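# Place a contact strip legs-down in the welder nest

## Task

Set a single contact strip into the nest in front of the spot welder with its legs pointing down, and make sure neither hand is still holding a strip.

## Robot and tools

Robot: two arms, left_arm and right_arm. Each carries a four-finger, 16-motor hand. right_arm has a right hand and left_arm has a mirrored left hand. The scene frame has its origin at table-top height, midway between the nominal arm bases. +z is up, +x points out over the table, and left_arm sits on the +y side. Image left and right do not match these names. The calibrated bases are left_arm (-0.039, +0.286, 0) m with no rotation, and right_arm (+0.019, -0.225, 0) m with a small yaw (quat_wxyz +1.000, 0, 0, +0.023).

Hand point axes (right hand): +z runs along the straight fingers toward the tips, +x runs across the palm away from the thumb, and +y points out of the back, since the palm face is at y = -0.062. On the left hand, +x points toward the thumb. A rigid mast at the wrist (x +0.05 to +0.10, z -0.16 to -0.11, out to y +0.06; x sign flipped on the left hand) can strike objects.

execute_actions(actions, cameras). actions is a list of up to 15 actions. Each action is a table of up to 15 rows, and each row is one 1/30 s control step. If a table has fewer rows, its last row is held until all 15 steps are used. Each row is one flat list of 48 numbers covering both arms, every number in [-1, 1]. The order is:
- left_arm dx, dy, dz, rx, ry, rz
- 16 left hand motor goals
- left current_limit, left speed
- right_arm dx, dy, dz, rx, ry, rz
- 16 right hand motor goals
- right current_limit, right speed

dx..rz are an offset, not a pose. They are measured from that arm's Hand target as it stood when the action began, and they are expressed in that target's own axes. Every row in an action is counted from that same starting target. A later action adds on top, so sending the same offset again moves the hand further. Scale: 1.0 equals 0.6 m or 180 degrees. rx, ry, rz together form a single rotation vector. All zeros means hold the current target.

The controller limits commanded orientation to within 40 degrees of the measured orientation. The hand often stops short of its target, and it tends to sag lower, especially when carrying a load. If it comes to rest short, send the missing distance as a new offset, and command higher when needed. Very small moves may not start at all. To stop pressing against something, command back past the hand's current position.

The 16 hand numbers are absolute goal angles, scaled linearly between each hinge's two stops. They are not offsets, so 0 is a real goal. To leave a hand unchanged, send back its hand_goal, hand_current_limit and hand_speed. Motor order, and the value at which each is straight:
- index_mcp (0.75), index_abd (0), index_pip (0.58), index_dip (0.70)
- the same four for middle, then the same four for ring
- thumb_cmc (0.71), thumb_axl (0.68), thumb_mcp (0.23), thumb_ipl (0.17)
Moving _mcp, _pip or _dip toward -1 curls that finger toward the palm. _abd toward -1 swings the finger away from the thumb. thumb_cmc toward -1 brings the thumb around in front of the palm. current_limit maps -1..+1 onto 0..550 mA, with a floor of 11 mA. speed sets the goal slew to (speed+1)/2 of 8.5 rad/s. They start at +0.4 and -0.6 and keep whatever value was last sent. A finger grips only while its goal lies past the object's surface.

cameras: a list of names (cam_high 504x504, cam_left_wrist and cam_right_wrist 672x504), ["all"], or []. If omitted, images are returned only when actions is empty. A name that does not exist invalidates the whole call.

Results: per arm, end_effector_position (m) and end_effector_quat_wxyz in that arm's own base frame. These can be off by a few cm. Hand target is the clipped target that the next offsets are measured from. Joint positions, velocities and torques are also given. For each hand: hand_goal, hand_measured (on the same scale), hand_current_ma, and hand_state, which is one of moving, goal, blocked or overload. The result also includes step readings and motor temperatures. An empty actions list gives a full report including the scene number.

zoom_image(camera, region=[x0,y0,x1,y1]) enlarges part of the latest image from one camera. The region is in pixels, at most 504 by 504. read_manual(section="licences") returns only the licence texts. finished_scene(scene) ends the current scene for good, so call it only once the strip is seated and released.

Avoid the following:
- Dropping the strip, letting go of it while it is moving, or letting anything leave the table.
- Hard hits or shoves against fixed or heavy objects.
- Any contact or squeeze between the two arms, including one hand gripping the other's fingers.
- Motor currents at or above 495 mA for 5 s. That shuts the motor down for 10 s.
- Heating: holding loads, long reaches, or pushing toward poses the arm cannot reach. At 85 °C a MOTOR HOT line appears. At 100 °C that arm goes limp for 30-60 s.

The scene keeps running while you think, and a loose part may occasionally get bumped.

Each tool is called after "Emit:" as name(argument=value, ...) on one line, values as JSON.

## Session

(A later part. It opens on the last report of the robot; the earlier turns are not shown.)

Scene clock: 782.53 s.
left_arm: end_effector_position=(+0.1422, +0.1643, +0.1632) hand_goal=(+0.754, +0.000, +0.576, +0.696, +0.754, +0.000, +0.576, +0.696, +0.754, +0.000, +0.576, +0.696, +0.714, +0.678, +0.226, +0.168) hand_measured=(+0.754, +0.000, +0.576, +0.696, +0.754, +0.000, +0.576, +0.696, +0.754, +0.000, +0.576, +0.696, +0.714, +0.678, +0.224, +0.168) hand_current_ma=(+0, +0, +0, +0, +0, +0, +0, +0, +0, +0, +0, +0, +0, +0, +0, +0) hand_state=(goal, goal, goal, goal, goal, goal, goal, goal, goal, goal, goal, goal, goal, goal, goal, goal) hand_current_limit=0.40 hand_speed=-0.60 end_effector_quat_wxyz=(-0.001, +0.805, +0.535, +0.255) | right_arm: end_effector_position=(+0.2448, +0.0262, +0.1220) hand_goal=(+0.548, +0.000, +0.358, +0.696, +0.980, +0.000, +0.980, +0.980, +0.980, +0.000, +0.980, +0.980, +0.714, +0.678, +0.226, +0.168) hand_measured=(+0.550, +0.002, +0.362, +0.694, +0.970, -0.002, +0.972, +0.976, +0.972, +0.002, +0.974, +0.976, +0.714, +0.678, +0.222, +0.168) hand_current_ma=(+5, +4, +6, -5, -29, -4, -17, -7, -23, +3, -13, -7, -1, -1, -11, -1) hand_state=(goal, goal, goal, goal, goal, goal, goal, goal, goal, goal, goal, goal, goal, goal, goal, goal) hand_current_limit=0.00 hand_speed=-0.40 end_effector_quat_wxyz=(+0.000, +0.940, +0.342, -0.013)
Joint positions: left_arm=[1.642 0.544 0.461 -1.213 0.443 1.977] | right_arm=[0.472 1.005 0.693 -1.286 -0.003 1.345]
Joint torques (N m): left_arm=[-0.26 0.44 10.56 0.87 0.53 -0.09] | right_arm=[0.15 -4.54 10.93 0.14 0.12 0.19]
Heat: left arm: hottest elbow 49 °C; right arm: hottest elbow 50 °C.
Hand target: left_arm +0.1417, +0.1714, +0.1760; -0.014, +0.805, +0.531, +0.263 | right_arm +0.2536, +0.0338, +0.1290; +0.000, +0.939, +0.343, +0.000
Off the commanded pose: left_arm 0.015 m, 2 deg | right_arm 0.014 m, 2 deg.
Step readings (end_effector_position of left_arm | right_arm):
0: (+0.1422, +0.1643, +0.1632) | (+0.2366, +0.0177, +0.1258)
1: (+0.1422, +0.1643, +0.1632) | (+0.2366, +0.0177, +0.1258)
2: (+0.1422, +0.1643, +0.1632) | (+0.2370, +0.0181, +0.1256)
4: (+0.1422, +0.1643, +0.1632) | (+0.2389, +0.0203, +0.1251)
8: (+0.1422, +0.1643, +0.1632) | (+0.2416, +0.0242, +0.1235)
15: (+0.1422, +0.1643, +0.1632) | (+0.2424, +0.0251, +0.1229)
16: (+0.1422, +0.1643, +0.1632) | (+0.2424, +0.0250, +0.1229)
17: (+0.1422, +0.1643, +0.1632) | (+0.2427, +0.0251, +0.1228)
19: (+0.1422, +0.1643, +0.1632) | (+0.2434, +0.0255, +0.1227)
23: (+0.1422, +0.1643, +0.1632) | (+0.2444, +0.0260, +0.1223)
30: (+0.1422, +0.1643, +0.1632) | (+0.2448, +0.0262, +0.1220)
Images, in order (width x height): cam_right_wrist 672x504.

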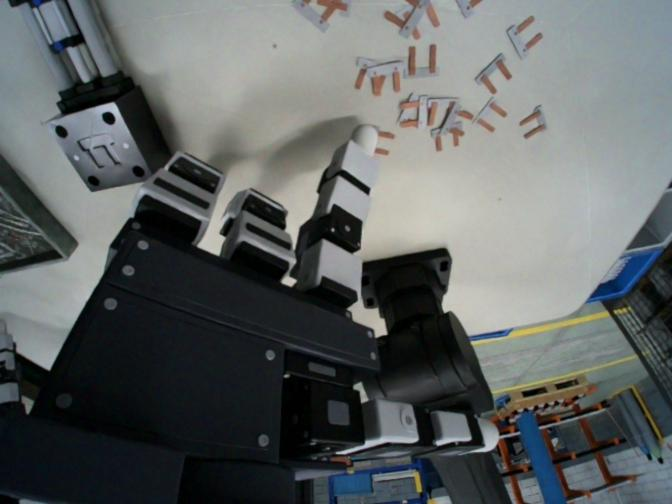

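Emit:
execute_actions(actions=[[[0,0,0,0,0,0,0.754,0,0.576,0.696,0.754,0,0.576,0.696,0.754,0,0.576,0.696,0.714,0.678,0.226,0.168,0.4,-0.6,-0.0445,-0.003,0.0117,0,0,0,0.548,0,0.358,0.696,0.98,0,0.98,0.98,0.98,0,0.98,0.98,0.714,0.678,0.226,0.168,0.0,-0.4]]], cameras=["cam_right_wrist"])

Emit:
zoom_image(camera="cam_right_wrist", region=[220, 40, 420, 200])

Scene clock: 801.23 s.
left_arm: end_effector_position=(+0.1422, +0.1643, +0.1632) hand_goal=(+0.754, +0.000, +0.576, +0.696, +0.754, +0.000, +0.576, +0.696, +0.754, +0.000, +0.576, +0.696, +0.714, +0.678, +0.226, +0.168) hand_measured=(+0.754, +0.000, +0.576, +0.696, +0.754, +0.000, +0.576, +0.696, +0.754, +0.000, +0.576, +0.696, +0.714, +0.678, +0.224, +0.168) hand_current_ma=(+0, +0, +0, +0, +0, +0, +0, +0, +0, +0, +0, +0, +0, +0, +0, +0) hand_state=(goal, goal, goal, goal, goal, goal, goal, goal, goal, goal, goal, goal, goal, goal, goal, goal) hand_current_limit=0.40 hand_speed=-0.60 end_effector_quat_wxyz=(-0.001, +0.805, +0.535, +0.255) | right_arm: end_effector_position=(+0.2341, +0.0206, +0.1230) hand_goal=(+0.548, +0.000, +0.358, +0.696, +0.980, +0.000, +0.980, +0.980, +0.980, +0.000, +0.980, +0.980, +0.714, +0.678, +0.226, +0.168) hand_measured=(+0.550, +0.002, +0.362, +0.694, +0.970, -0.002, +0.972, +0.976, +0.972, +0.002, +0.974, +0.976, +0.714, +0.678, +0.222, +0.168) hand_current_ma=(+5, +4, +6, -5, -29, -4, -17, -7, -23, +3, -13, -7, -1, -1, -11, -1) hand_state=(goal, goal, goal, goal, goal, goal, goal, goal, goal, goal, goal, goal, goal, goal, goal, goal) hand_current_limit=0.00 hand_speed=-0.40 end_effector_quat_wxyz=(-0.001, +0.940, +0.342, +0.003)
Joint positions: left_arm=[1.642 0.544 0.461 -1.213 0.443 1.977] | right_arm=[0.472 0.938 0.658 -1.286 -0.002 1.345]
Joint torques (N m): left_arm=[-0.26 0.5 10.58 0.87 0.53 -0.09] | right_arm=[-1.2 -3.49 8.58 -0.4 0.13 0.01]
Heat: left arm: hottest elbow 49 °C; right arm: hottest elbow 48 °C.
Hand target: left_arm +0.1417, +0.1714, +0.1760; -0.014, +0.805, +0.531, +0.263 | right_arm +0.2320, +0.0179, +0.1220; +0.000, +0.939, +0.343, +0.000
Off the commanded pose: left_arm 0.015 m, 2 deg | right_arm 0.004 m, 0 deg.
Step readings (end_effector_position of left_arm | right_arm):
0: (+0.1422, +0.1643, +0.1632) | (+0.2448, +0.0262, +0.1220)
1: (+0.1422, +0.1643, +0.1632) | (+0.2448, +0.0262, +0.1220)
2: (+0.1422, +0.1643, +0.1632) | (+0.2448, +0.0262, +0.1222)
4: (+0.1422, +0.1643, +0.1632) | (+0.2432, +0.0253, +0.1224)
8: (+0.1422, +0.1643, +0.1632) | (+0.2362, +0.0217, +0.1225)
15: (+0.1422, +0.1643, +0.1632) | (+0.2341, +0.0206, +0.1230)
Images, in order (width x height): cam_right_wrist 672x504.

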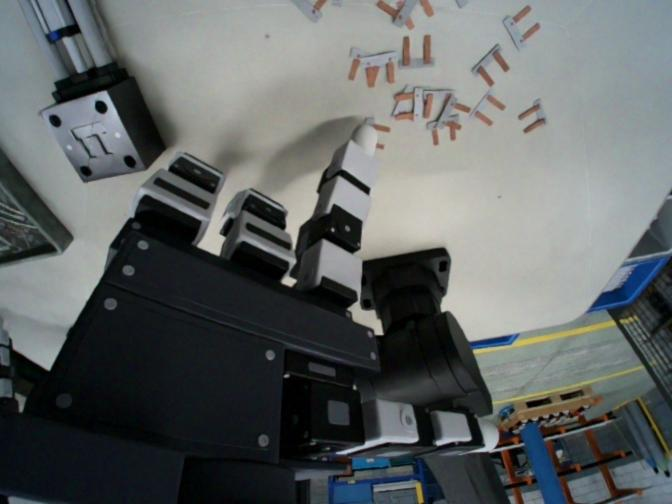

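Scaled by 2.520 from the camera's 672x504 image, which has a finer 960x720 frame.

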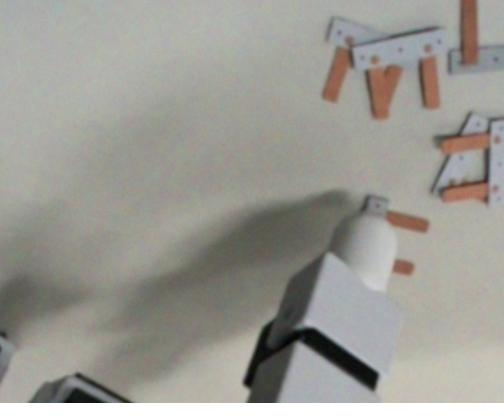

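Emit:
execute_actions(actions=[[[0,0,0,0,0,0,0.754,0,0.576,0.696,0.754,0,0.576,0.696,0.754,0,0.576,0.696,0.714,0.678,0.226,0.168,0.4,-0.6,-0.007,0.001,0.018,0,0,0,0.548,0,0.358,0.696,0.98,0,0.98,0.98,0.98,0,0.98,0.98,0.714,0.678,0.226,0.168,0.0,-0.4]]], cameras=["cam_right_wrist"])

Emit:
zoom_image(camera="cam_right_wrist", region=[220, 40, 420, 200])

Scene clock: 808.13 s.
left_arm: end_effector_position=(+0.1422, +0.1643, +0.1632) hand_goal=(+0.754, +0.000, +0.576, +0.696, +0.754, +0.000, +0.576, +0.696, +0.754, +0.000, +0.576, +0.696, +0.714, +0.678, +0.226, +0.168) hand_measured=(+0.754, +0.000, +0.576, +0.696, +0.754, +0.000, +0.576, +0.696, +0.754, +0.000, +0.576, +0.696, +0.714, +0.678, +0.224, +0.168) hand_current_ma=(+0, +0, +0, +0, +0, +0, +0, +0, +0, +0, +0, +0, +0, +0, +0, +0) hand_state=(goal, goal, goal, goal, goal, goal, goal, goal, goal, goal, goal, goal, goal, goal, goal, goal) hand_current_limit=0.40 hand_speed=-0.60 end_effector_quat_wxyz=(-0.001, +0.805, +0.535, +0.255) | right_arm: end_effector_position=(+0.2270, +0.0170, +0.1127) hand_goal=(+0.548, +0.000, +0.358, +0.696, +0.980, +0.000, +0.980, +0.980, +0.980, +0.000, +0.980, +0.980, +0.714, +0.678, +0.226, +0.168) hand_measured=(+0.550, +0.002, +0.358, +0.694, +0.970, -0.002, +0.972, +0.976, +0.972, +0.002, +0.974, +0.976, +0.714, +0.678, +0.222, +0.168) hand_current_ma=(+2, +3, +0, -5, -29, -4, -17, -7, -23, +3, -13, -7, +0, -1, -11, -1) hand_state=(goal, goal, goal, goal, goal, goal, goal, goal, goal, goal, goal, goal, goal, goal, goal, goal) hand_current_limit=0.00 hand_speed=-0.40 end_effector_quat_wxyz=(+0.000, +0.940, +0.342, -0.006)
Joint positions: left_arm=[1.642 0.544 0.461 -1.213 0.443 1.977] | right_arm=[0.472 0.936 0.629 -1.277 -0.002 1.344]
Joint torques (N m): left_arm=[-0.26 0.44 10.56 0.87 0.53 -0.09] | right_arm=[-1.08 -3.9 8.21 0.39 0.15 -0.1]
Heat: left arm: hottest elbow 49 °C; right arm: hottest elbow 48 °C.
Hand target: left_arm +0.1417, +0.1714, +0.1760; -0.014, +0.805, +0.531, +0.263 | right_arm +0.2293, +0.0148, +0.1112; +0.000, +0.939, +0.343, +0.000
Off the commanded pose: left_arm 0.015 m, 2 deg | right_arm 0.003 m, 1 deg.
Step readings (end_effector_position of left_arm | right_arm):
0: (+0.1422, +0.1643, +0.1632) | (+0.2341, +0.0206, +0.1230)
1: (+0.1422, +0.1643, +0.1632) | (+0.2341, +0.0206, +0.1230)
2: (+0.1422, +0.1643, +0.1632) | (+0.2336, +0.0203, +0.1223)
4: (+0.1422, +0.1643, +0.1632) | (+0.2317, +0.0193, +0.1194)
8: (+0.1422, +0.1643, +0.1632) | (+0.2266, +0.0168, +0.1126)
15: (+0.1422, +0.1643, +0.1632) | (+0.2270, +0.0170, +0.1127)
Images, in order (width x height): cam_right_wrist 672x504.

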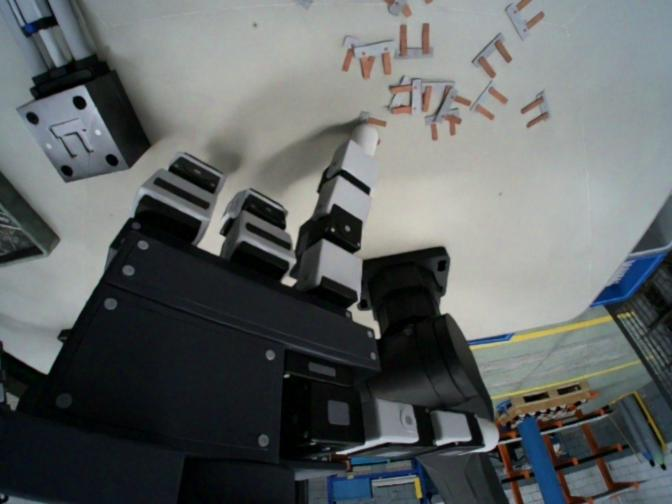

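Scaled by 2.520 from the camera's 672x504 image, which has a finer 960x720 frame.

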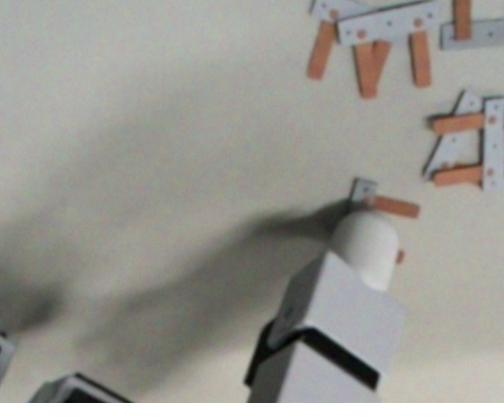

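Emit:
execute_actions(actions=[[[0,0,0,0,0,0,0.754,0,0.576,0.696,0.754,0,0.576,0.696,0.754,0,0.576,0.696,0.714,0.678,0.226,0.168,0.4,-0.6,0,0,0.012,0,0,0,0.548,0,0.358,0.696,0.98,0,0.98,0.98,0.98,0,0.98,0.98,0.714,0.678,0.226,0.168,0.0,-0.4]],[[0,0,0,0,0,0,0.754,0,0.576,0.696,0.754,0,0.576,0.696,0.754,0,0.576,0.696,0.714,0.678,0.226,0.168,0.4,-0.6,0.022,-0.008,0,0,0,0,0.548,0,0.358,0.696,0.98,0,0.98,0.98,0.98,0,0.98,0.98,0.714,0.678,0.226,0.168,0.0,-0.4]],[[0,0,0,0,0,0,0.754,0,0.576,0.696,0.754,0,0.576,0.696,0.754,0,0.576,0.696,0.714,0.678,0.226,0.168,0.4,-0.6,0.022,-0.008,0,0,0,0,0.548,0,0.358,0.696,0.98,0,0.98,0.98,0.98,0,0.98,0.98,0.714,0.678,0.226,0.168,0.0,-0.4]]], cameras=["cam_right_wrist"])

Emit:
zoom_image(camera="cam_right_wrist", region=[220, 40, 420, 200])

Scene clock: 822.27 s.
left_arm: end_effector_position=(+0.1422, +0.1643, +0.1632) hand_goal=(+0.754, +0.000, +0.576, +0.696, +0.754, +0.000, +0.576, +0.696, +0.754, +0.000, +0.576, +0.696, +0.714, +0.678, +0.226, +0.168) hand_measured=(+0.754, +0.000, +0.576, +0.696, +0.754, +0.000, +0.576, +0.696, +0.754, +0.000, +0.576, +0.696, +0.714, +0.678, +0.224, +0.168) hand_current_ma=(+0, +0, +0, +0, +0, +0, +0, +0, +0, +0, +0, +0, +0, +0, +0, +0) hand_state=(goal, goal, goal, goal, goal, goal, goal, goal, goal, goal, goal, goal, goal, goal, goal, goal) hand_current_limit=0.40 hand_speed=-0.60 end_effector_quat_wxyz=(-0.001, +0.805, +0.535, +0.255) | right_arm: end_effector_position=(+0.2251, +0.0285, +0.1044) hand_goal=(+0.548, +0.000, +0.358, +0.696, +0.980, +0.000, +0.980, +0.980, +0.980, +0.000, +0.980, +0.980, +0.714, +0.678, +0.226, +0.168) hand_measured=(+0.508, +0.042, +0.320, +0.676, +0.970, -0.002, +0.972, +0.976, +0.972, +0.002, +0.974, +0.976, +0.714, +0.678, +0.222, +0.168) hand_current_ma=(-142, +123, -125, -61, -29, -4, -17, -7, -23, +3, -13, -7, +0, -1, -11, -1) hand_state=(blocked, blocked, blocked, blocked, goal, goal, goal, goal, goal, goal, goal, goal, goal, goal, goal, goal) hand_current_limit=0.00 hand_speed=-0.40 end_effector_quat_wxyz=(+0.002, +0.944, +0.330, -0.020)
Joint positions: left_arm=[1.642 0.544 0.461 -1.213 0.443 1.977] | right_arm=[0.52 0.99 0.635 -1.256 -0.004 1.419]
Joint torques (N m): left_arm=[-0.26 0.44 10.56 0.87 0.53 -0.09] | right_arm=[0.85 -2.08 10.22 1.55 0.18 -0.12]
Heat: left arm: hottest elbow 49 °C; right arm: hottest elbow 47 °C.
Hand target: left_arm +0.1417, +0.1714, +0.1760; -0.014, +0.805, +0.531, +0.263 | right_arm +0.2433, +0.0392, +0.1041; +0.000, +0.939, +0.343, +0.000
Off the commanded pose: left_arm 0.015 m, 2 deg | right_arm 0.021 m, 3 deg.
Step readings (end_effector_position of left_arm | right_arm):
0: (+0.1422, +0.1643, +0.1632) | (+0.2270, +0.0170, +0.1127)
1: (+0.1422, +0.1643, +0.1632) | (+0.2271, +0.0170, +0.1127)
2: (+0.1422, +0.1643, +0.1632) | (+0.2270, +0.0169, +0.1123)
4: (+0.1422, +0.1643, +0.1632) | (+0.2270, +0.0170, +0.1119)
8: (+0.1422, +0.1643, +0.1632) | (+0.2272, +0.0173, +0.1117)
15: (+0.1422, +0.1643, +0.1632) | (+0.2271, +0.0174, +0.1116)
16: (+0.1422, +0.1643, +0.1632) | (+0.2272, +0.0174, +0.1116)
17: (+0.1422, +0.1643, +0.1632) | (+0.2272, +0.0175, +0.1116)
19: (+0.1422, +0.1643, +0.1632) | (+0.2271, +0.0177, +0.1110)
23: (+0.1422, +0.1643, +0.1632) | (+0.2259, +0.0200, +0.1089)
30: (+0.1422, +0.1643, +0.1632) | (+0.2252, +0.0211, +0.1082)
31: (+0.1422, +0.1643, +0.1632) | (+0.2252, +0.0211, +0.1081)
32: (+0.1422, +0.1643, +0.1632) | (+0.2250, +0.0215, +0.1079)
34: (+0.1422, +0.1643, +0.1632) | (+0.2249, +0.0237, +0.1068)
38: (+0.1422, +0.1643, +0.1632) | (+0.2250, +0.0281, +0.1045)
45: (+0.1422, +0.1643, +0.1632) | (+0.2252, +0.0286, +0.1044)
Images, in order (width x height): cam_right_wrist 672x504.

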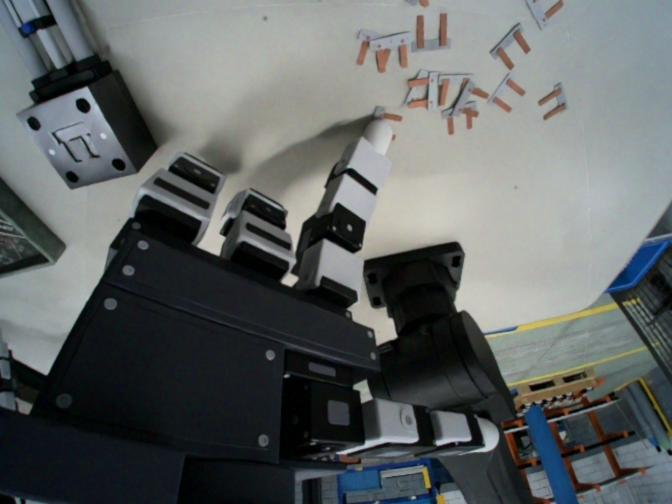

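Scaled by 2.520 from the camera's 672x504 image, which has a finer 960x720 frame.

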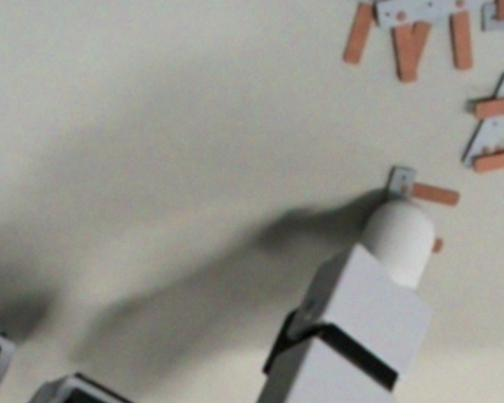

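Emit:
execute_actions(actions=[[[0,0,0,0,0,0,0.754,0,0.576,0.696,0.754,0,0.576,0.696,0.754,0,0.576,0.696,0.714,0.678,0.226,0.168,0.4,-0.6,0.012,-0.003,-0.005,0,0,0,0.548,0,0.358,0.696,0.98,0,0.98,0.98,0.98,0,0.98,0.98,0.714,0.678,0.226,0.168,0.0,-0.4]],[[0,0,0,0,0,0,0.754,0,0.576,0.696,0.754,0,0.576,0.696,0.754,0,0.576,0.696,0.714,0.678,0.226,0.168,0.4,-0.6,0.022,-0.008,0,0,0,0,0.548,0,0.358,0.696,0.98,0,0.98,0.98,0.98,0,0.98,0.98,0.714,0.678,0.226,0.168,0.0,-0.4]]], cameras=["cam_right_wrist"])

Emit:
zoom_image(camera="cam_right_wrist", region=[220, 40, 420, 200])

Scene clock: 832.10 s.
left_arm: end_effector_position=(+0.1422, +0.1643, +0.1632) hand_goal=(+0.754, +0.000, +0.576, +0.696, +0.754, +0.000, +0.576, +0.696, +0.754, +0.000, +0.576, +0.696, +0.714, +0.678, +0.226, +0.168) hand_measured=(+0.754, +0.000, +0.576, +0.696, +0.754, +0.000, +0.576, +0.696, +0.754, +0.000, +0.576, +0.696, +0.714, +0.678, +0.224, +0.168) hand_current_ma=(+0, +0, +0, +0, +0, +0, +0, +0, +0, +0, +0, +0, +0, +0, +0, +0) hand_state=(goal, goal, goal, goal, goal, goal, goal, goal, goal, goal, goal, goal, goal, goal, goal, goal) hand_current_limit=0.40 hand_speed=-0.60 end_effector_quat_wxyz=(-0.001, +0.805, +0.535, +0.255) | right_arm: end_effector_position=(+0.2282, +0.0374, +0.1016) hand_goal=(+0.548, +0.000, +0.358, +0.696, +0.980, +0.000, +0.980, +0.980, +0.980, +0.000, +0.980, +0.980, +0.714, +0.678, +0.226, +0.168) hand_measured=(+0.492, +0.070, +0.316, +0.670, +0.970, -0.002, +0.972, +0.976, +0.972, +0.002, +0.974, +0.976, +0.714, +0.678, +0.222, +0.168) hand_current_ma=(-217, +223, -144, -77, -29, -4, -17, -7, -23, +3, -13, -7, +0, -1, -11, -1) hand_state=(blocked, blocked, blocked, blocked, goal, goal, goal, goal, goal, goal, goal, goal, goal, goal, goal, goal) hand_current_limit=0.00 hand_speed=-0.40 end_effector_quat_wxyz=(+0.012, +0.944, +0.327, -0.037)
Joint positions: left_arm=[1.642 0.544 0.461 -1.213 0.443 1.977] | right_arm=[0.555 1.051 0.659 -1.255 0.006 1.46]
Joint torques (N m): left_arm=[-0.26 0.44 10.56 0.85 0.53 -0.09] | right_arm=[0.85 -3.25 11.73 1.8 -0.13 -0.15]
Heat: left arm: hottest elbow 49 °C; right arm: hottest elbow 47 °C.
Hand target: left_arm +0.1417, +0.1714, +0.1760; -0.014, +0.805, +0.531, +0.263 | right_arm +0.2546, +0.0574, +0.1071; +0.000, +0.939, +0.343, +0.000
Off the commanded pose: left_arm 0.015 m, 2 deg | right_arm 0.034 m, 5 deg.
Step readings (end_effector_position of left_arm | right_arm):
0: (+0.1422, +0.1643, +0.1632) | (+0.2251, +0.0285, +0.1044)
1: (+0.1422, +0.1643, +0.1632) | (+0.2251, +0.0285, +0.1043)
2: (+0.1422, +0.1643, +0.1632) | (+0.2253, +0.0287, +0.1045)
4: (+0.1422, +0.1643, +0.1632) | (+0.2256, +0.0293, +0.1045)
8: (+0.1422, +0.1643, +0.1632) | (+0.2265, +0.0310, +0.1039)
15: (+0.1422, +0.1643, +0.1632) | (+0.2267, +0.0313, +0.1040)
16: (+0.1422, +0.1643, +0.1632) | (+0.2267, +0.0313, +0.1040)
17: (+0.1422, +0.1643, +0.1632) | (+0.2267, +0.0317, +0.1039)
19: (+0.1422, +0.1643, +0.1632) | (+0.2274, +0.0335, +0.1037)
23: (+0.1422, +0.1643, +0.1632) | (+0.2282, +0.0369, +0.1018)
30: (+0.1422, +0.1643, +0.1632) | (+0.2282, +0.0374, +0.1016)
Images, in order (width x height): cam_right_wrist 672x504.

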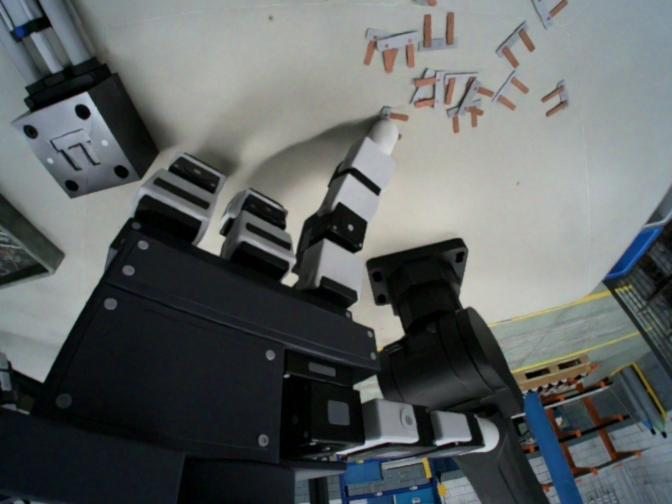

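Scaled by 2.520 from the camera's 672x504 image, which has a finer 960x720 frame.

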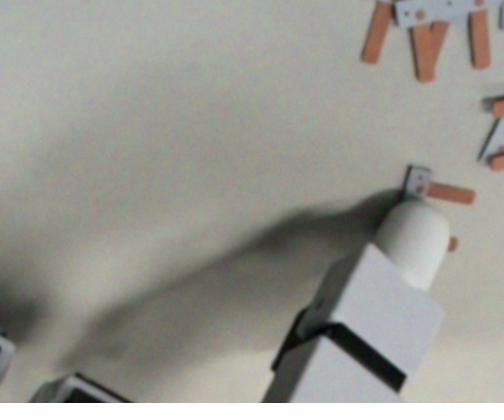

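Emit:
execute_actions(actions=[[[0,0,0,0,0,0,0.754,0,0.576,0.696,0.754,0,0.576,0.696,0.754,0,0.576,0.696,0.714,0.678,0.226,0.168,0.4,-0.6,0.0,0,-0.013,0,0,0,0.548,0,0.358,0.696,0.98,0,0.98,0.98,0.98,0,0.98,0.98,0.714,0.678,0.226,0.168,-0.2,-0.4]]], cameras=[])

Scene clock: 838.47 s.
left_arm: end_effector_position=(+0.1422, +0.1643, +0.1632) hand_goal=(+0.754, +0.000, +0.576, +0.696, +0.754, +0.000, +0.576, +0.696, +0.754, +0.000, +0.576, +0.696, +0.714, +0.678, +0.226, +0.168) hand_measured=(+0.754, +0.000, +0.576, +0.696, +0.754, +0.000, +0.576, +0.696, +0.754, +0.000, +0.576, +0.696, +0.714, +0.678, +0.224, +0.168) hand_current_ma=(+0, +0, +0, +0, +0, +0, +0, +0, +0, +0, +0, +0, +0, +0, +0, +0) hand_state=(goal, goal, goal, goal, goal, goal, goal, goal, goal, goal, goal, goal, goal, goal, goal, goal) hand_current_limit=0.40 hand_speed=-0.60 end_effector_quat_wxyz=(-0.001, +0.805, +0.535, +0.255) | right_arm: end_effector_position=(+0.2289, +0.0377, +0.1022) hand_goal=(+0.548, +0.000, +0.358, +0.696, +0.980, +0.000, +0.980, +0.980, +0.980, +0.000, +0.980, +0.980, +0.714, +0.678, +0.226, +0.168) hand_measured=(+0.492, +0.074, +0.316, +0.670, +0.970, -0.002, +0.972, +0.976, +0.972, +0.002, +0.974, +0.976, +0.714, +0.678, +0.222, +0.168) hand_current_ma=(-217, +220, -144, -77, -29, -4, -17, -7, -23, +3, -13, -7, +0, -1, -11, -1) hand_state=(blocked, blocked, blocked, blocked, goal, goal, goal, goal, goal, goal, goal, goal, goal, goal, goal, goal) hand_current_limit=-0.20 hand_speed=-0.40 end_effector_quat_wxyz=(+0.012, +0.944, +0.327, -0.036)
Joint positions: left_arm=[1.642 0.544 0.461 -1.213 0.443 1.977] | right_arm=[0.555 1.051 0.661 -1.255 0.007 1.46]
Joint torques (N m): left_arm=[-0.26 0.44 10.56 0.87 0.53 -0.09] | right_arm=[-0.03 -4.42 13.12 0.98 -0.17 -0.2]
Heat: left arm: hottest elbow 49 °C; right arm: hottest elbow 46 °C.
Hand target: left_arm +0.1417, +0.1714, +0.1760; -0.014, +0.805, +0.531, +0.263 | right_arm +0.2546, +0.0574, +0.1148; +0.000, +0.939, +0.343, +0.000
Off the commanded pose: left_arm 0.015 m, 2 deg | right_arm 0.035 m, 5 deg.
Step readings (end_effector_position of left_arm | right_arm):
0: (+0.1422, +0.1643, +0.1632) | (+0.2283, +0.0374, +0.1016)
1: (+0.1422, +0.1643, +0.1632) | (+0.2283, +0.0374, +0.1016)
2: (+0.1422, +0.1643, +0.1632) | (+0.2284, +0.0375, +0.1017)
4: (+0.1422, +0.1643, +0.1632) | (+0.2287, +0.0376, +0.1020)
8: (+0.1422, +0.1643, +0.1632) | (+0.2288, +0.0376, +0.1021)
15: (+0.1422, +0.1643, +0.1632) | (+0.2289, +0.0377, +0.1022)
No camera images: "cameras" was empty.

Emit:
execute_actions(actions=[[[0,0,0,0,0,0,0.754,0,0.576,0.696,0.754,0,0.576,0.696,0.754,0,0.576,0.696,0.714,0.678,0.226,0.168,0.4,-0.6,0.0,0,-0.01,0,0,0,0.548,0,0.358,0.696,0.98,0,0.98,0.98,0.98,0,0.98,0.98,0.714,0.678,0.226,0.168,-0.2,-0.4]]], cameras=["cam_right_wrist"])

Emit:
zoom_image(camera="cam_right_wrist", region=[220, 40, 420, 200])

Scene clock: 845.43 s.
left_arm: end_effector_position=(+0.1422, +0.1643, +0.1632) hand_goal=(+0.754, +0.000, +0.576, +0.696, +0.754, +0.000, +0.576, +0.696, +0.754, +0.000, +0.576, +0.696, +0.714, +0.678, +0.226, +0.168) hand_measured=(+0.754, +0.000, +0.576, +0.696, +0.754, +0.000, +0.576, +0.696, +0.754, +0.000, +0.576, +0.696, +0.714, +0.678, +0.224, +0.168) hand_current_ma=(+0, +0, +0, +0, +0, +0, +0, +0, +0, +0, +0, +0, +0, +0, +0, +0) hand_state=(goal, goal, goal, goal, goal, goal, goal, goal, goal, goal, goal, goal, goal, goal, goal, goal) hand_current_limit=0.40 hand_speed=-0.60 end_effector_quat_wxyz=(-0.001, +0.805, +0.535, +0.255) | right_arm: end_effector_position=(+0.2329, +0.0400, +0.1058) hand_goal=(+0.548, +0.000, +0.358, +0.696, +0.980, +0.000, +0.980, +0.980, +0.980, +0.000, +0.980, +0.980, +0.714, +0.678, +0.226, +0.168) hand_measured=(+0.506, +0.032, +0.330, +0.676, +0.970, -0.002, +0.972, +0.976, +0.972, +0.002, +0.974, +0.976, +0.714, +0.678, +0.222, +0.168) hand_current_ma=(-153, +90, -89, -61, -29, -4, -17, -7, -23, +3, -13, -7, +0, -1, -11, -1) hand_state=(blocked, blocked, blocked, blocked, goal, goal, goal, goal, goal, goal, goal, goal, goal, goal, goal, goal) hand_current_limit=-0.20 hand_speed=-0.40 end_effector_quat_wxyz=(+0.010, +0.943, +0.330, -0.031)
Joint positions: left_arm=[1.642 0.544 0.461 -1.213 0.443 1.977] | right_arm=[0.555 1.051 0.672 -1.256 0.007 1.453]
Joint torques (N m): left_arm=[-0.26 0.44 10.56 0.87 0.53 -0.09] | right_arm=[-0.03 -5.13 13.08 0.53 -0.21 -0.19]
Heat: left arm: hottest elbow 49 °C; right arm: hottest elbow 47 °C.
Hand target: left_arm +0.1417, +0.1714, +0.1760; -0.014, +0.805, +0.531, +0.263 | right_arm +0.2546, +0.0574, +0.1207; +0.000, +0.939, +0.343, +0.000
Off the commanded pose: left_arm 0.015 m, 2 deg | right_arm 0.032 m, 4 deg.
Step readings (end_effector_position of left_arm | right_arm):
0: (+0.1422, +0.1643, +0.1632) | (+0.2289, +0.0377, +0.1022)
1: (+0.1422, +0.1643, +0.1632) | (+0.2289, +0.0377, +0.1022)
2: (+0.1422, +0.1643, +0.1632) | (+0.2290, +0.0378, +0.1024)
4: (+0.1422, +0.1643, +0.1632) | (+0.2290, +0.0378, +0.1026)
8: (+0.1422, +0.1643, +0.1632) | (+0.2305, +0.0387, +0.1040)
15: (+0.1422, +0.1643, +0.1632) | (+0.2328, +0.0400, +0.1058)
Images, in order (width x height): cam_right_wrist 672x504.

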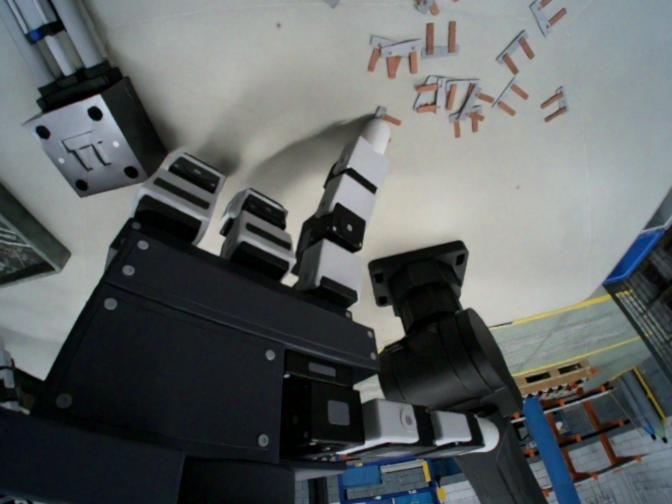

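Scaled by 2.520 from the camera's 672x504 image, which has a finer 960x720 frame.

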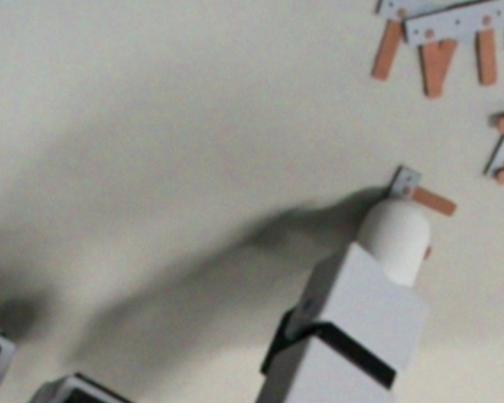

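Emit:
execute_actions(actions=[[[0,0,0,0,0,0,0.754,0,0.576,0.696,0.754,0,0.576,0.696,0.754,0,0.576,0.696,0.714,0.678,0.226,0.168,0.4,-0.6,0.025,-0.008,-0.003,0,0,0,0.548,0,0.358,0.696,0.98,0,0.98,0.98,0.98,0,0.98,0.98,0.714,0.678,0.226,0.168,-0.2,-0.4]],[[0,0,0,0,0,0,0.754,0,0.576,0.696,0.754,0,0.576,0.696,0.754,0,0.576,0.696,0.714,0.678,0.226,0.168,0.4,-0.6,0.025,-0.008,-0.003,0,0,0,0.548,0,0.358,0.696,0.98,0,0.98,0.98,0.98,0,0.98,0.98,0.714,0.678,0.226,0.168,-0.2,-0.4]]], cameras=["cam_right_wrist"])

Emit:
zoom_image(camera="cam_right_wrist", region=[220, 40, 420, 200])

Scene clock: 854.87 s.
left_arm: end_effector_position=(+0.1422, +0.1643, +0.1632) hand_goal=(+0.754, +0.000, +0.576, +0.696, +0.754, +0.000, +0.576, +0.696, +0.754, +0.000, +0.576, +0.696, +0.714, +0.678, +0.226, +0.168) hand_measured=(+0.754, +0.000, +0.576, +0.696, +0.754, +0.000, +0.576, +0.696, +0.754, +0.000, +0.576, +0.696, +0.714, +0.678, +0.224, +0.168) hand_current_ma=(+0, +0, +0, +0, +0, +0, +0, +0, +0, +0, +0, +0, +0, +0, +0, +0) hand_state=(goal, goal, goal, goal, goal, goal, goal, goal, goal, goal, goal, goal, goal, goal, goal, goal) hand_current_limit=0.40 hand_speed=-0.60 end_effector_quat_wxyz=(-0.001, +0.805, +0.535, +0.255) | right_arm: end_effector_position=(+0.2449, +0.0583, +0.1056) hand_goal=(+0.548, +0.000, +0.358, +0.696, +0.980, +0.000, +0.980, +0.980, +0.980, +0.000, +0.980, +0.980, +0.714, +0.678, +0.226, +0.168) hand_measured=(+0.520, +0.024, +0.340, +0.686, +0.970, -0.002, +0.972, +0.976, +0.972, +0.034, +0.976, +0.978, +0.714, +0.678, +0.222, +0.168) hand_current_ma=(-93, +60, -53, -28, -29, -4, -17, -7, -23, +93, -8, -5, +0, -1, -11, -1) hand_state=(blocked, blocked, goal, goal, goal, goal, goal, goal, goal, blocked, goal, goal, goal, goal, goal, goal) hand_current_limit=-0.20 hand_speed=-0.40 end_effector_quat_wxyz=(+0.015, +0.938, +0.343, -0.042)
Joint positions: left_arm=[1.642 0.544 0.461 -1.213 0.443 1.977] | right_arm=[0.595 1.127 0.719 -1.253 0.009 1.465]
Joint torques (N m): left_arm=[-0.26 0.44 10.56 0.87 0.53 -0.09] | right_arm=[1.85 -5.77 14.69 0.66 -0.32 0.23]
Heat: left arm: hottest elbow 49 °C; right arm: hottest elbow 48 °C.
Hand target: left_arm +0.1417, +0.1714, +0.1760; -0.014, +0.805, +0.531, +0.263 | right_arm +0.2713, +0.0840, +0.1244; +0.000, +0.939, +0.343, +0.000
Off the commanded pose: left_arm 0.015 m, 2 deg | right_arm 0.042 m, 5 deg.
Step readings (end_effector_position of left_arm | right_arm):
0: (+0.1422, +0.1643, +0.1632) | (+0.2329, +0.0400, +0.1058)
1: (+0.1422, +0.1643, +0.1632) | (+0.2330, +0.0401, +0.1059)
2: (+0.1422, +0.1643, +0.1632) | (+0.2333, +0.0404, +0.1062)
4: (+0.1422, +0.1643, +0.1632) | (+0.2352, +0.0427, +0.1066)
8: (+0.1422, +0.1643, +0.1632) | (+0.2418, +0.0513, +0.1074)
15: (+0.1422, +0.1643, +0.1632) | (+0.2430, +0.0528, +0.1072)
16: (+0.1422, +0.1643, +0.1632) | (+0.2430, +0.0528, +0.1072)
17: (+0.1422, +0.1643, +0.1632) | (+0.2433, +0.0531, +0.1074)
19: (+0.1422, +0.1643, +0.1632) | (+0.2441, +0.0547, +0.1071)
23: (+0.1422, +0.1643, +0.1632) | (+0.2448, +0.0578, +0.1057)
30: (+0.1422, +0.1643, +0.1632) | (+0.2449, +0.0583, +0.1056)
Images, in order (width x height): cam_right_wrist 672x504.

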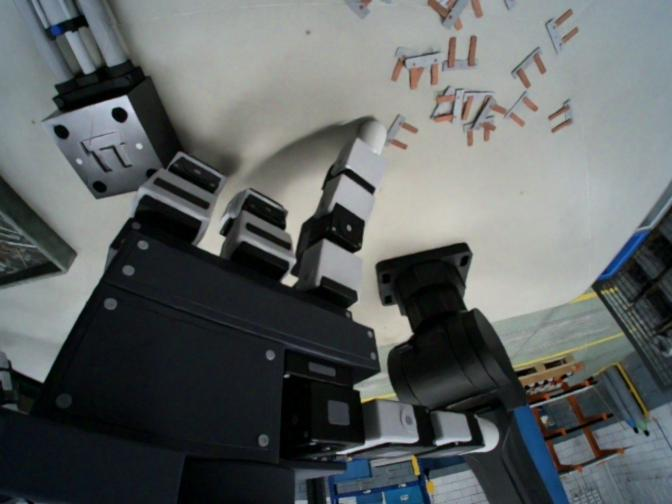

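Scaled by 2.520 from the camera's 672x504 image, which has a finer 960x720 frame.

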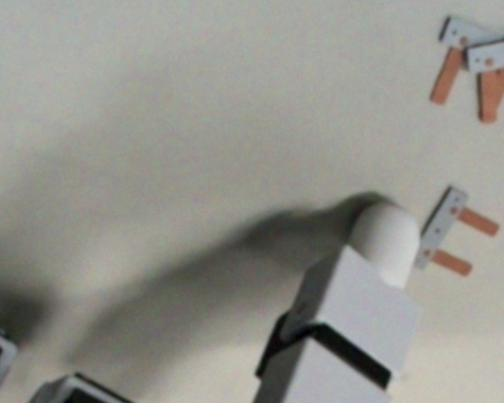

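Emit:
execute_actions(actions=[[[0,0,0,0,0,0,0.754,0,0.576,0.696,0.754,0,0.576,0.696,0.754,0,0.576,0.696,0.714,0.678,0.226,0.168,0.4,-0.6,-0.06,0.0,-0.05,0,0,0,0.548,0,0.358,0.696,0.98,0,0.98,0.98,0.98,0,0.98,0.98,0.714,0.678,0.226,0.168,-0.2,-0.4]],[[0,0,0,0,0,0,0.754,0,0.576,0.696,0.754,0,0.576,0.696,0.754,0,0.576,0.696,0.714,0.678,0.226,0.168,0.4,-0.6,0,0.0,-0.05,0,0,0,0.548,0,0.358,0.696,0.98,0,0.98,0.98,0.98,0,0.98,0.98,0.714,0.678,0.226,0.168,-0.2,-0.4]]], cameras=["cam_right_wrist"])

Emit:
zoom_image(camera="cam_right_wrist", region=[220, 40, 420, 200])

Scene clock: 863.30 s.
left_arm: end_effector_position=(+0.1422, +0.1643, +0.1632) hand_goal=(+0.754, +0.000, +0.576, +0.696, +0.754, +0.000, +0.576, +0.696, +0.754, +0.000, +0.576, +0.696, +0.714, +0.678, +0.226, +0.168) hand_measured=(+0.754, +0.000, +0.576, +0.696, +0.754, +0.000, +0.576, +0.696, +0.754, +0.000, +0.576, +0.696, +0.714, +0.678, +0.224, +0.168) hand_current_ma=(+0, +0, +0, +0, +0, +0, +0, +0, +0, +0, +0, +0, +0, +0, +0, +0) hand_state=(goal, goal, goal, goal, goal, goal, goal, goal, goal, goal, goal, goal, goal, goal, goal, goal) hand_current_limit=0.40 hand_speed=-0.60 end_effector_quat_wxyz=(-0.001, +0.805, +0.535, +0.255) | right_arm: end_effector_position=(+0.2320, +0.0511, +0.1635) hand_goal=(+0.548, +0.000, +0.358, +0.696, +0.980, +0.000, +0.980, +0.980, +0.980, +0.000, +0.980, +0.980, +0.714, +0.678, +0.226, +0.168) hand_measured=(+0.548, +0.002, +0.356, +0.694, +0.970, -0.002, +0.974, +0.976, +0.972, +0.002, +0.976, +0.978, +0.714, +0.678, +0.222, +0.168) hand_current_ma=(-1, +4, -3, -5, -29, -4, -16, -7, -23, +5, -8, -5, +0, -1, -11, -1) hand_state=(goal, goal, goal, goal, goal, goal, goal, goal, goal, goal, goal, goal, goal, goal, goal, goal) hand_current_limit=-0.20 hand_speed=-0.40 end_effector_quat_wxyz=(+0.007, +0.939, +0.343, -0.024)
Joint positions: left_arm=[1.642 0.544 0.461 -1.213 0.443 1.977] | right_arm=[0.595 0.994 0.796 -1.423 0.002 1.465]
Joint torques (N m): left_arm=[-0.26 0.44 10.56 0.87 0.53 -0.09] | right_arm=[-0.26 -4.78 13.83 -0.72 0.01 0.15]
Heat: left arm: hottest elbow 49 °C; right arm: hottest elbow 49 °C.
Hand target: left_arm +0.1417, +0.1714, +0.1760; -0.014, +0.805, +0.531, +0.263 | right_arm +0.2437, +0.0608, +0.1844; +0.000, +0.939, +0.343, +0.000
Off the commanded pose: left_arm 0.015 m, 2 deg | right_arm 0.026 m, 3 deg.
Step readings (end_effector_position of left_arm | right_arm):
0: (+0.1422, +0.1643, +0.1632) | (+0.2449, +0.0583, +0.1056)
1: (+0.1422, +0.1643, +0.1632) | (+0.2447, +0.0582, +0.1057)
2: (+0.1422, +0.1643, +0.1632) | (+0.2440, +0.0577, +0.1063)
4: (+0.1422, +0.1643, +0.1632) | (+0.2408, +0.0566, +0.1104)
8: (+0.1422, +0.1643, +0.1632) | (+0.2350, +0.0531, +0.1268)
15: (+0.1422, +0.1643, +0.1632) | (+0.2313, +0.0506, +0.1356)
16: (+0.1422, +0.1643, +0.1632) | (+0.2310, +0.0504, +0.1357)
17: (+0.1422, +0.1643, +0.1632) | (+0.2303, +0.0500, +0.1368)
19: (+0.1422, +0.1643, +0.1632) | (+0.2286, +0.0488, +0.1420)
23: (+0.1422, +0.1643, +0.1632) | (+0.2312, +0.0506, +0.1555)
30: (+0.1422, +0.1643, +0.1632) | (+0.2326, +0.0515, +0.1634)
Images, in order (width x height): cam_right_wrist 672x504.

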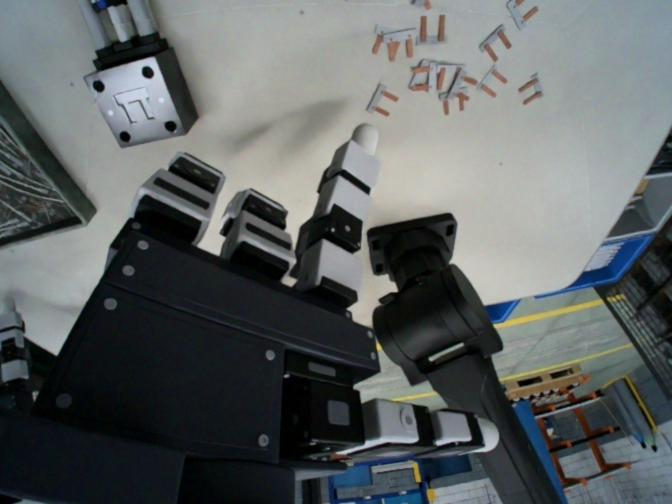

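Scaled by 2.520 from the camera's 672x504 image, which has a finer 960x720 frame.

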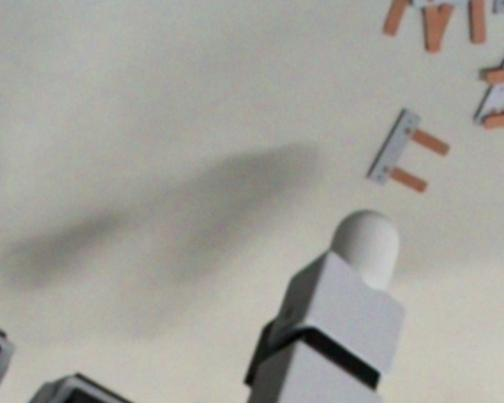

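Emit:
execute_actions(actions=[[[0,0,0,0,0,0,0.754,0,0.576,0.696,0.754,0,0.576,0.696,0.754,0,0.576,0.696,0.714,0.678,0.226,0.168,0.4,-0.6,0.002,-0.012,0.0,0,0,-0.198,0.754,0.09,0.431,0.551,0.754,-0.09,0.431,0.551,-0.068,0,-0.95,0.261,0.714,0.678,0.226,0.168,0.2,-0.4]],[[0,0,0,0,0,0,0.754,0,0.576,0.696,0.754,0,0.576,0.696,0.754,0,0.576,0.696,0.714,0.678,0.226,0.168,0.4,-0.6,0.0175,-0.0185,0.025,0,0,-0.198,0.754,0.09,0.431,0.551,0.754,-0.09,0.431,0.551,-0.068,0,-0.95,0.261,0.714,0.678,0.226,0.168,0.2,-0.4]],[[0,0,0,0,0,0,0.754,0,0.576,0.696,0.754,0,0.576,0.696,0.754,0,0.576,0.696,0.714,0.678,0.226,0.168,0.4,-0.6,0,0,0,0,0,-0.198,0.754,0.09,0.431,0.551,0.754,-0.09,0.431,0.551,-0.068,0,-0.95,0.261,0.714,0.678,0.226,0.168,0.2,-0.4]]], cameras=["cam_right_wrist"])

Emit:
zoom_image(camera="cam_right_wrist", region=[220, 20, 420, 180])

Scene clock: 930.17 s.
left_arm: end_effector_position=(+0.1422, +0.1643, +0.1632) hand_goal=(+0.754, +0.000, +0.576, +0.696, +0.754, +0.000, +0.576, +0.696, +0.754, +0.000, +0.576, +0.696, +0.714, +0.678, +0.226, +0.168) hand_measured=(+0.754, +0.000, +0.576, +0.696, +0.754, +0.000, +0.576, +0.696, +0.754, +0.000, +0.576, +0.696, +0.714, +0.678, +0.224, +0.168) hand_current_ma=(+0, +0, +0, +0, +0, +0, +0, +0, +0, +0, +0, +0, +0, +0, +0, +0) hand_state=(goal, goal, goal, goal, goal, goal, goal, goal, goal, goal, goal, goal, goal, goal, goal, goal) hand_current_limit=0.40 hand_speed=-0.60 end_effector_quat_wxyz=(-0.001, +0.805, +0.535, +0.255) | right_arm: end_effector_position=(+0.2210, +0.0780, +0.1587) hand_goal=(+0.754, +0.090, +0.432, +0.552, +0.754, -0.090, +0.432, +0.552, -0.068, +0.000, -0.950, +0.262, +0.714, +0.678, +0.226, +0.168) hand_measured=(+0.752, +0.088, +0.430, +0.554, +0.754, -0.088, +0.434, +0.556, -0.052, +0.002, -0.946, +0.264, +0.714, +0.678, +0.222, +0.168) hand_current_ma=(-2, -4, -3, +6, +1, +4, +5, +6, +48, +4, +9, +6, +1, -1, -11, -1) hand_state=(goal, goal, goal, goal, goal, goal, goal, goal, goal, goal, goal, goal, goal, goal, goal, goal) hand_current_limit=0.20 hand_speed=-0.40 end_effector_quat_wxyz=(+0.003, +0.304, +0.952, -0.022)
Joint positions: left_arm=[1.642 0.544 0.461 -1.213 0.443 1.977] | right_arm=[0.192 0.703 0.655 -1.538 0.042 -0.76]
Joint torques (N m): left_arm=[-0.26 0.44 10.56 0.87 0.53 -0.09] | right_arm=[-0.97 -1.08 11.77 0.39 -0.11 -0.11]
Motor temperatures (°C): left_arm=[35 30 49 31 31 33] | right_arm=[32 33 54 35 33 33]
Heat: left arm: hottest elbow 49 °C; right arm: hottest elbow 54 °C.
Hand target: left_arm +0.1417, +0.1714, +0.1760; -0.014, +0.805, +0.531, +0.263 | right_arm +0.2319, +0.0800, +0.1694; +0.000, +0.284, +0.959, +0.000
Off the commanded pose: left_arm 0.015 m, 2 deg | right_arm 0.015 m, 4 deg.
Step readings (end_effector_position of left_arm | right_arm):
0: (+0.1422, +0.1643, +0.1632) | (+0.2320, +0.0511, +0.1635)
1: (+0.1422, +0.1643, +0.1632) | (+0.2322, +0.0511, +0.1636)
2: (+0.1422, +0.1643, +0.1632) | (+0.2333, +0.0512, +0.1651)
4: (+0.1422, +0.1643, +0.1632) | (+0.2363, +0.0542, +0.1713)
8: (+0.1422, +0.1643, +0.1632) | (+0.2345, +0.0635, +0.1853)
15: (+0.1422, +0.1643, +0.1632) | (+0.2366, +0.0689, +0.1877)
16: (+0.1422, +0.1643, +0.1632) | (+0.2373, +0.0688, +0.1870)
17: (+0.1422, +0.1643, +0.1632) | (+0.2384, +0.0689, +0.1858)
19: (+0.1422, +0.1643, +0.1632) | (+0.2378, +0.0682, +0.1811)
23: (+0.1422, +0.1643, +0.1632) | (+0.2256, +0.0699, +0.1689)
30: (+0.1422, +0.1643, +0.1632) | (+0.2287, +0.0754, +0.1693)
31: (+0.1422, +0.1643, +0.1632) | (+0.2295, +0.0754, +0.1691)
32: (+0.1422, +0.1643, +0.1632) | (+0.2315, +0.0747, +0.1697)
34: (+0.1422, +0.1643, +0.1632) | (+0.2337, +0.0710, +0.1702)
38: (+0.1422, +0.1643, +0.1632) | (+0.2318, +0.0692, +0.1704)
45: (+0.1422, +0.1643, +0.1632) | (+0.2275, +0.0701, +0.1652)
Images, in order (width x height): cam_right_wrist 672x504.

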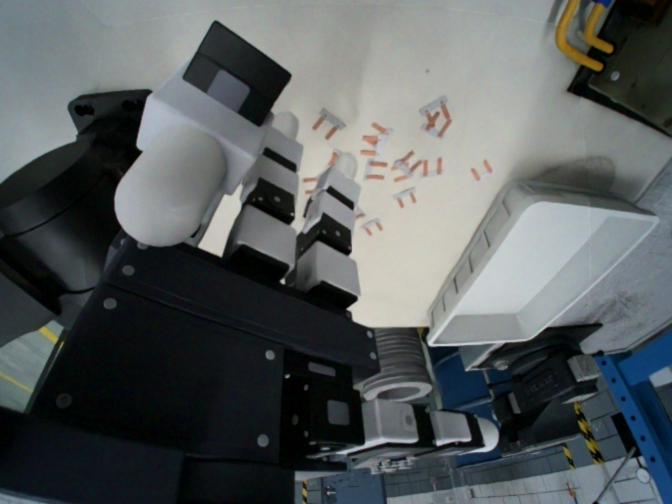

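Scaled by 2.520 from the camera's 672x504 image, which has a finer 960x720 frame.

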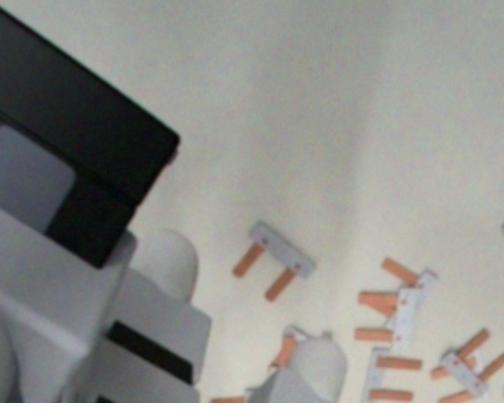

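Emit:
execute_actions(actions=[[[0,0,0,0,0,0,0.754,0,0.576,0.696,0.754,0,0.576,0.696,0.754,0,0.576,0.696,0.714,0.678,0.226,0.168,0.4,-0.6,-0.0135,0.0015,0.032,0,0,0.036,0.754,0.09,0.431,0.551,0.754,-0.09,0.431,0.551,-0.068,0,-0.95,0.261,0.714,0.678,0.226,0.168,0.2,-0.4]]], cameras=["cam_right_wrist"])

Emit:
zoom_image(camera="cam_right_wrist", region=[220, 20, 420, 180])

Scene clock: 950.10 s.
left_arm: end_effector_position=(+0.1422, +0.1643, +0.1632) hand_goal=(+0.754, +0.000, +0.576, +0.696, +0.754, +0.000, +0.576, +0.696, +0.754, +0.000, +0.576, +0.696, +0.714, +0.678, +0.226, +0.168) hand_measured=(+0.754, +0.000, +0.576, +0.696, +0.754, +0.000, +0.576, +0.696, +0.754, +0.000, +0.576, +0.696, +0.714, +0.678, +0.224, +0.168) hand_current_ma=(+0, +0, +0, +0, +0, +0, +0, +0, +0, +0, +0, +0, +0, +0, +0, +0) hand_state=(goal, goal, goal, goal, goal, goal, goal, goal, goal, goal, goal, goal, goal, goal, goal, goal) hand_current_limit=0.40 hand_speed=-0.60 end_effector_quat_wxyz=(-0.001, +0.805, +0.535, +0.255) | right_arm: end_effector_position=(+0.2360, +0.0796, +0.1526) hand_goal=(+0.754, +0.090, +0.432, +0.552, +0.754, -0.090, +0.432, +0.552, -0.068, +0.000, -0.950, +0.262, +0.714, +0.678, +0.226, +0.168) hand_measured=(+0.752, +0.088, +0.430, +0.554, +0.754, -0.088, +0.434, +0.556, -0.052, +0.002, -0.946, +0.264, +0.714, +0.678, +0.222, +0.168) hand_current_ma=(-2, -4, -3, +6, +1, +4, +5, +6, +48, +4, +9, +6, +1, -1, -11, -1) hand_state=(goal, goal, goal, goal, goal, goal, goal, goal, goal, goal, goal, goal, goal, goal, goal, goal) hand_current_limit=0.20 hand_speed=-0.40 end_effector_quat_wxyz=(+0.000, +0.326, +0.945, -0.001)
Joint positions: left_arm=[1.642 0.544 0.461 -1.213 0.443 1.977] | right_arm=[0.165 0.739 0.646 -1.478 0.002 -0.742]
Joint torques (N m): left_arm=[-0.26 0.44 10.56 0.87 0.53 -0.09] | right_arm=[-0.09 -1.03 9.22 0.39 -0.08 0.16]
Heat: left arm: hottest elbow 50 °C; right arm: hottest elbow 53 °C.
Hand target: left_arm +0.1417, +0.1714, +0.1760; -0.014, +0.805, +0.531, +0.263 | right_arm +0.2392, +0.0764, +0.1502; +0.000, +0.338, +0.941, +0.000
Off the commanded pose: left_arm 0.015 m, 2 deg | right_arm 0.005 m, 1 deg.
Step readings (end_effector_position of left_arm | right_arm):
0: (+0.1422, +0.1643, +0.1632) | (+0.2210, +0.0780, +0.1587)
1: (+0.1422, +0.1643, +0.1632) | (+0.2211, +0.0782, +0.1588)
2: (+0.1422, +0.1643, +0.1632) | (+0.2220, +0.0790, +0.1590)
4: (+0.1422, +0.1643, +0.1632) | (+0.2264, +0.0807, +0.1593)
8: (+0.1422, +0.1643, +0.1632) | (+0.2342, +0.0798, +0.1570)
15: (+0.1422, +0.1643, +0.1632) | (+0.2354, +0.0797, +0.1525)
Images, in order (width x height): cam_right_wrist 672x504.

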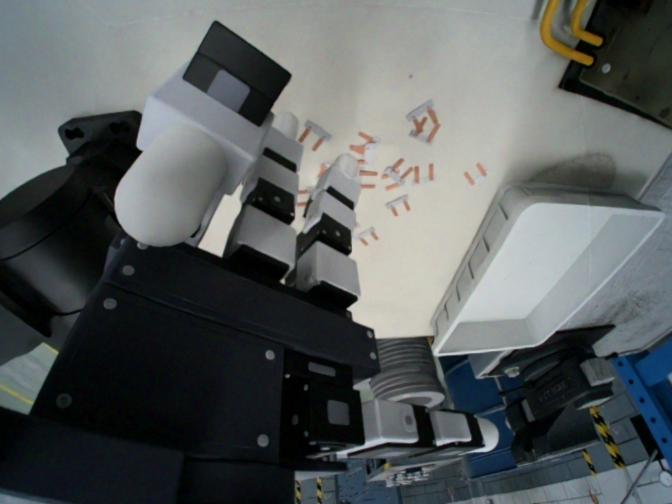

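Scaled by 2.520 from the camera's 672x504 image, which has a finer 960x720 frame.

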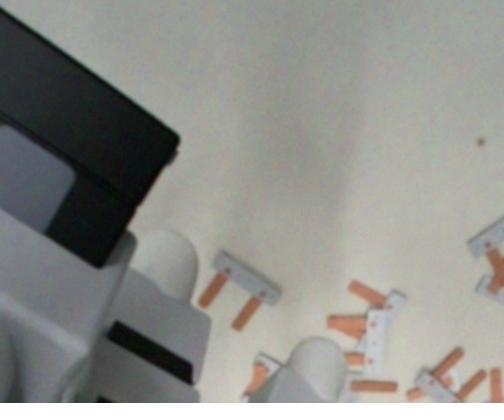

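Emit:
execute_actions(actions=[[[0,0,0,0,0,0,0.754,0,0.576,0.696,0.754,0,0.576,0.696,0.754,0,0.576,0.696,0.714,0.678,0.226,0.168,0.4,-0.6,-0.005,0,0.028,0,0,0.006,0.754,0.04,0.431,0.551,0.754,-0.12,0.431,0.551,-0.068,0,-0.95,0.261,0.714,0.678,0.226,0.168,0.2,-0.4]]], cameras=["cam_right_wrist"])

Emit:
zoom_image(camera="cam_right_wrist", region=[250, 70, 380, 180])

Scene clock: 983.87 s.
left_arm: end_effector_position=(+0.1422, +0.1643, +0.1632) hand_goal=(+0.754, +0.000, +0.576, +0.696, +0.754, +0.000, +0.576, +0.696, +0.754, +0.000, +0.576, +0.696, +0.714, +0.678, +0.226, +0.168) hand_measured=(+0.754, +0.000, +0.576, +0.696, +0.754, +0.000, +0.576, +0.696, +0.754, +0.000, +0.576, +0.696, +0.714, +0.678, +0.224, +0.168) hand_current_ma=(+0, +0, +0, +0, +0, +0, +0, +0, +0, +0, +0, +0, +0, +0, +0, +0) hand_state=(goal, goal, goal, goal, goal, goal, goal, goal, goal, goal, goal, goal, goal, goal, goal, goal) hand_current_limit=0.40 hand_speed=-0.60 end_effector_quat_wxyz=(-0.001, +0.805, +0.535, +0.255) | right_arm: end_effector_position=(+0.2382, +0.0780, +0.1357) hand_goal=(+0.754, +0.040, +0.432, +0.552, +0.754, -0.120, +0.432, +0.552, -0.068, +0.000, -0.950, +0.262, +0.714, +0.678, +0.226, +0.168) hand_measured=(+0.752, +0.042, +0.430, +0.554, +0.754, -0.116, +0.434, +0.556, -0.052, +0.002, -0.946, +0.264, +0.714, +0.678, +0.222, +0.168) hand_current_ma=(-2, +4, -3, +6, +1, +9, +5, +6, +48, +4, +9, +6, +1, -1, -11, -1) hand_state=(goal, goal, goal, goal, goal, goal, goal, goal, goal, goal, goal, goal, goal, goal, goal, goal) hand_current_limit=0.20 hand_speed=-0.40 end_effector_quat_wxyz=(+0.000, +0.335, +0.942, -0.001)
Joint positions: left_arm=[1.642 0.544 0.461 -1.213 0.443 1.977] | right_arm=[0.161 0.751 0.606 -1.427 0.002 -0.727]
Joint torques (N m): left_arm=[-0.32 0.5 10.56 0.87 0.53 -0.09] | right_arm=[-1.08 -1.14 8.94 0.51 -0.04 0.11]
Motor temperatures (°C): left_arm=[35 30 50 30 31 33] | right_arm=[32 32 49 35 33 33]
Heat: left arm: hottest elbow 50 °C; right arm: hottest elbow 49 °C.
Hand target: left_arm +0.1417, +0.1714, +0.1760; -0.014, +0.805, +0.531, +0.263 | right_arm +0.2415, +0.0745, +0.1334; +0.000, +0.347, +0.938, +0.000
Off the commanded pose: left_arm 0.015 m, 2 deg | right_arm 0.005 m, 1 deg.
Step readings (end_effector_position of left_arm | right_arm):
0: (+0.1422, +0.1643, +0.1632) | (+0.2360, +0.0795, +0.1526)
1: (+0.1422, +0.1643, +0.1632) | (+0.2361, +0.0795, +0.1527)
2: (+0.1422, +0.1643, +0.1632) | (+0.2365, +0.0794, +0.1519)
4: (+0.1422, +0.1643, +0.1632) | (+0.2377, +0.0793, +0.1484)
8: (+0.1422, +0.1643, +0.1632) | (+0.2364, +0.0782, +0.1384)
15: (+0.1422, +0.1643, +0.1632) | (+0.2379, +0.0780, +0.1356)
Images, in order (width x height): cam_right_wrist 672x504.

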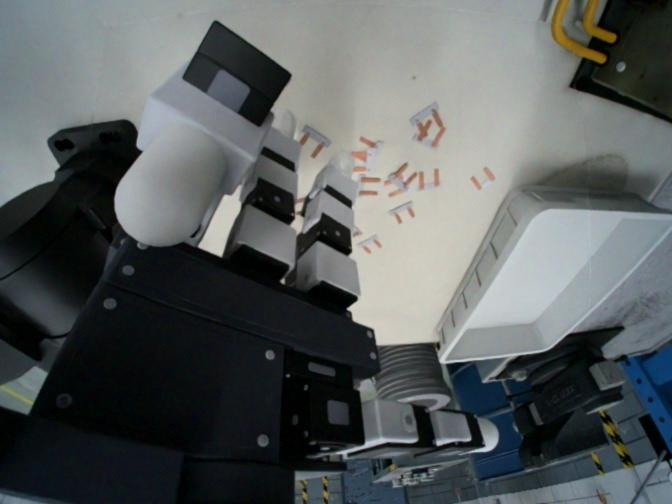

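Scaled by 3.877 from the camera's 672x504 image, which has a finer 960x720 frame.

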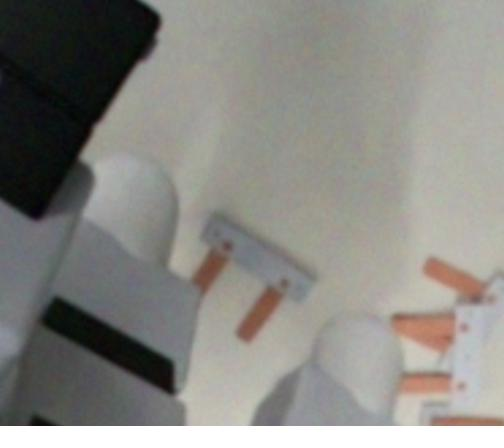

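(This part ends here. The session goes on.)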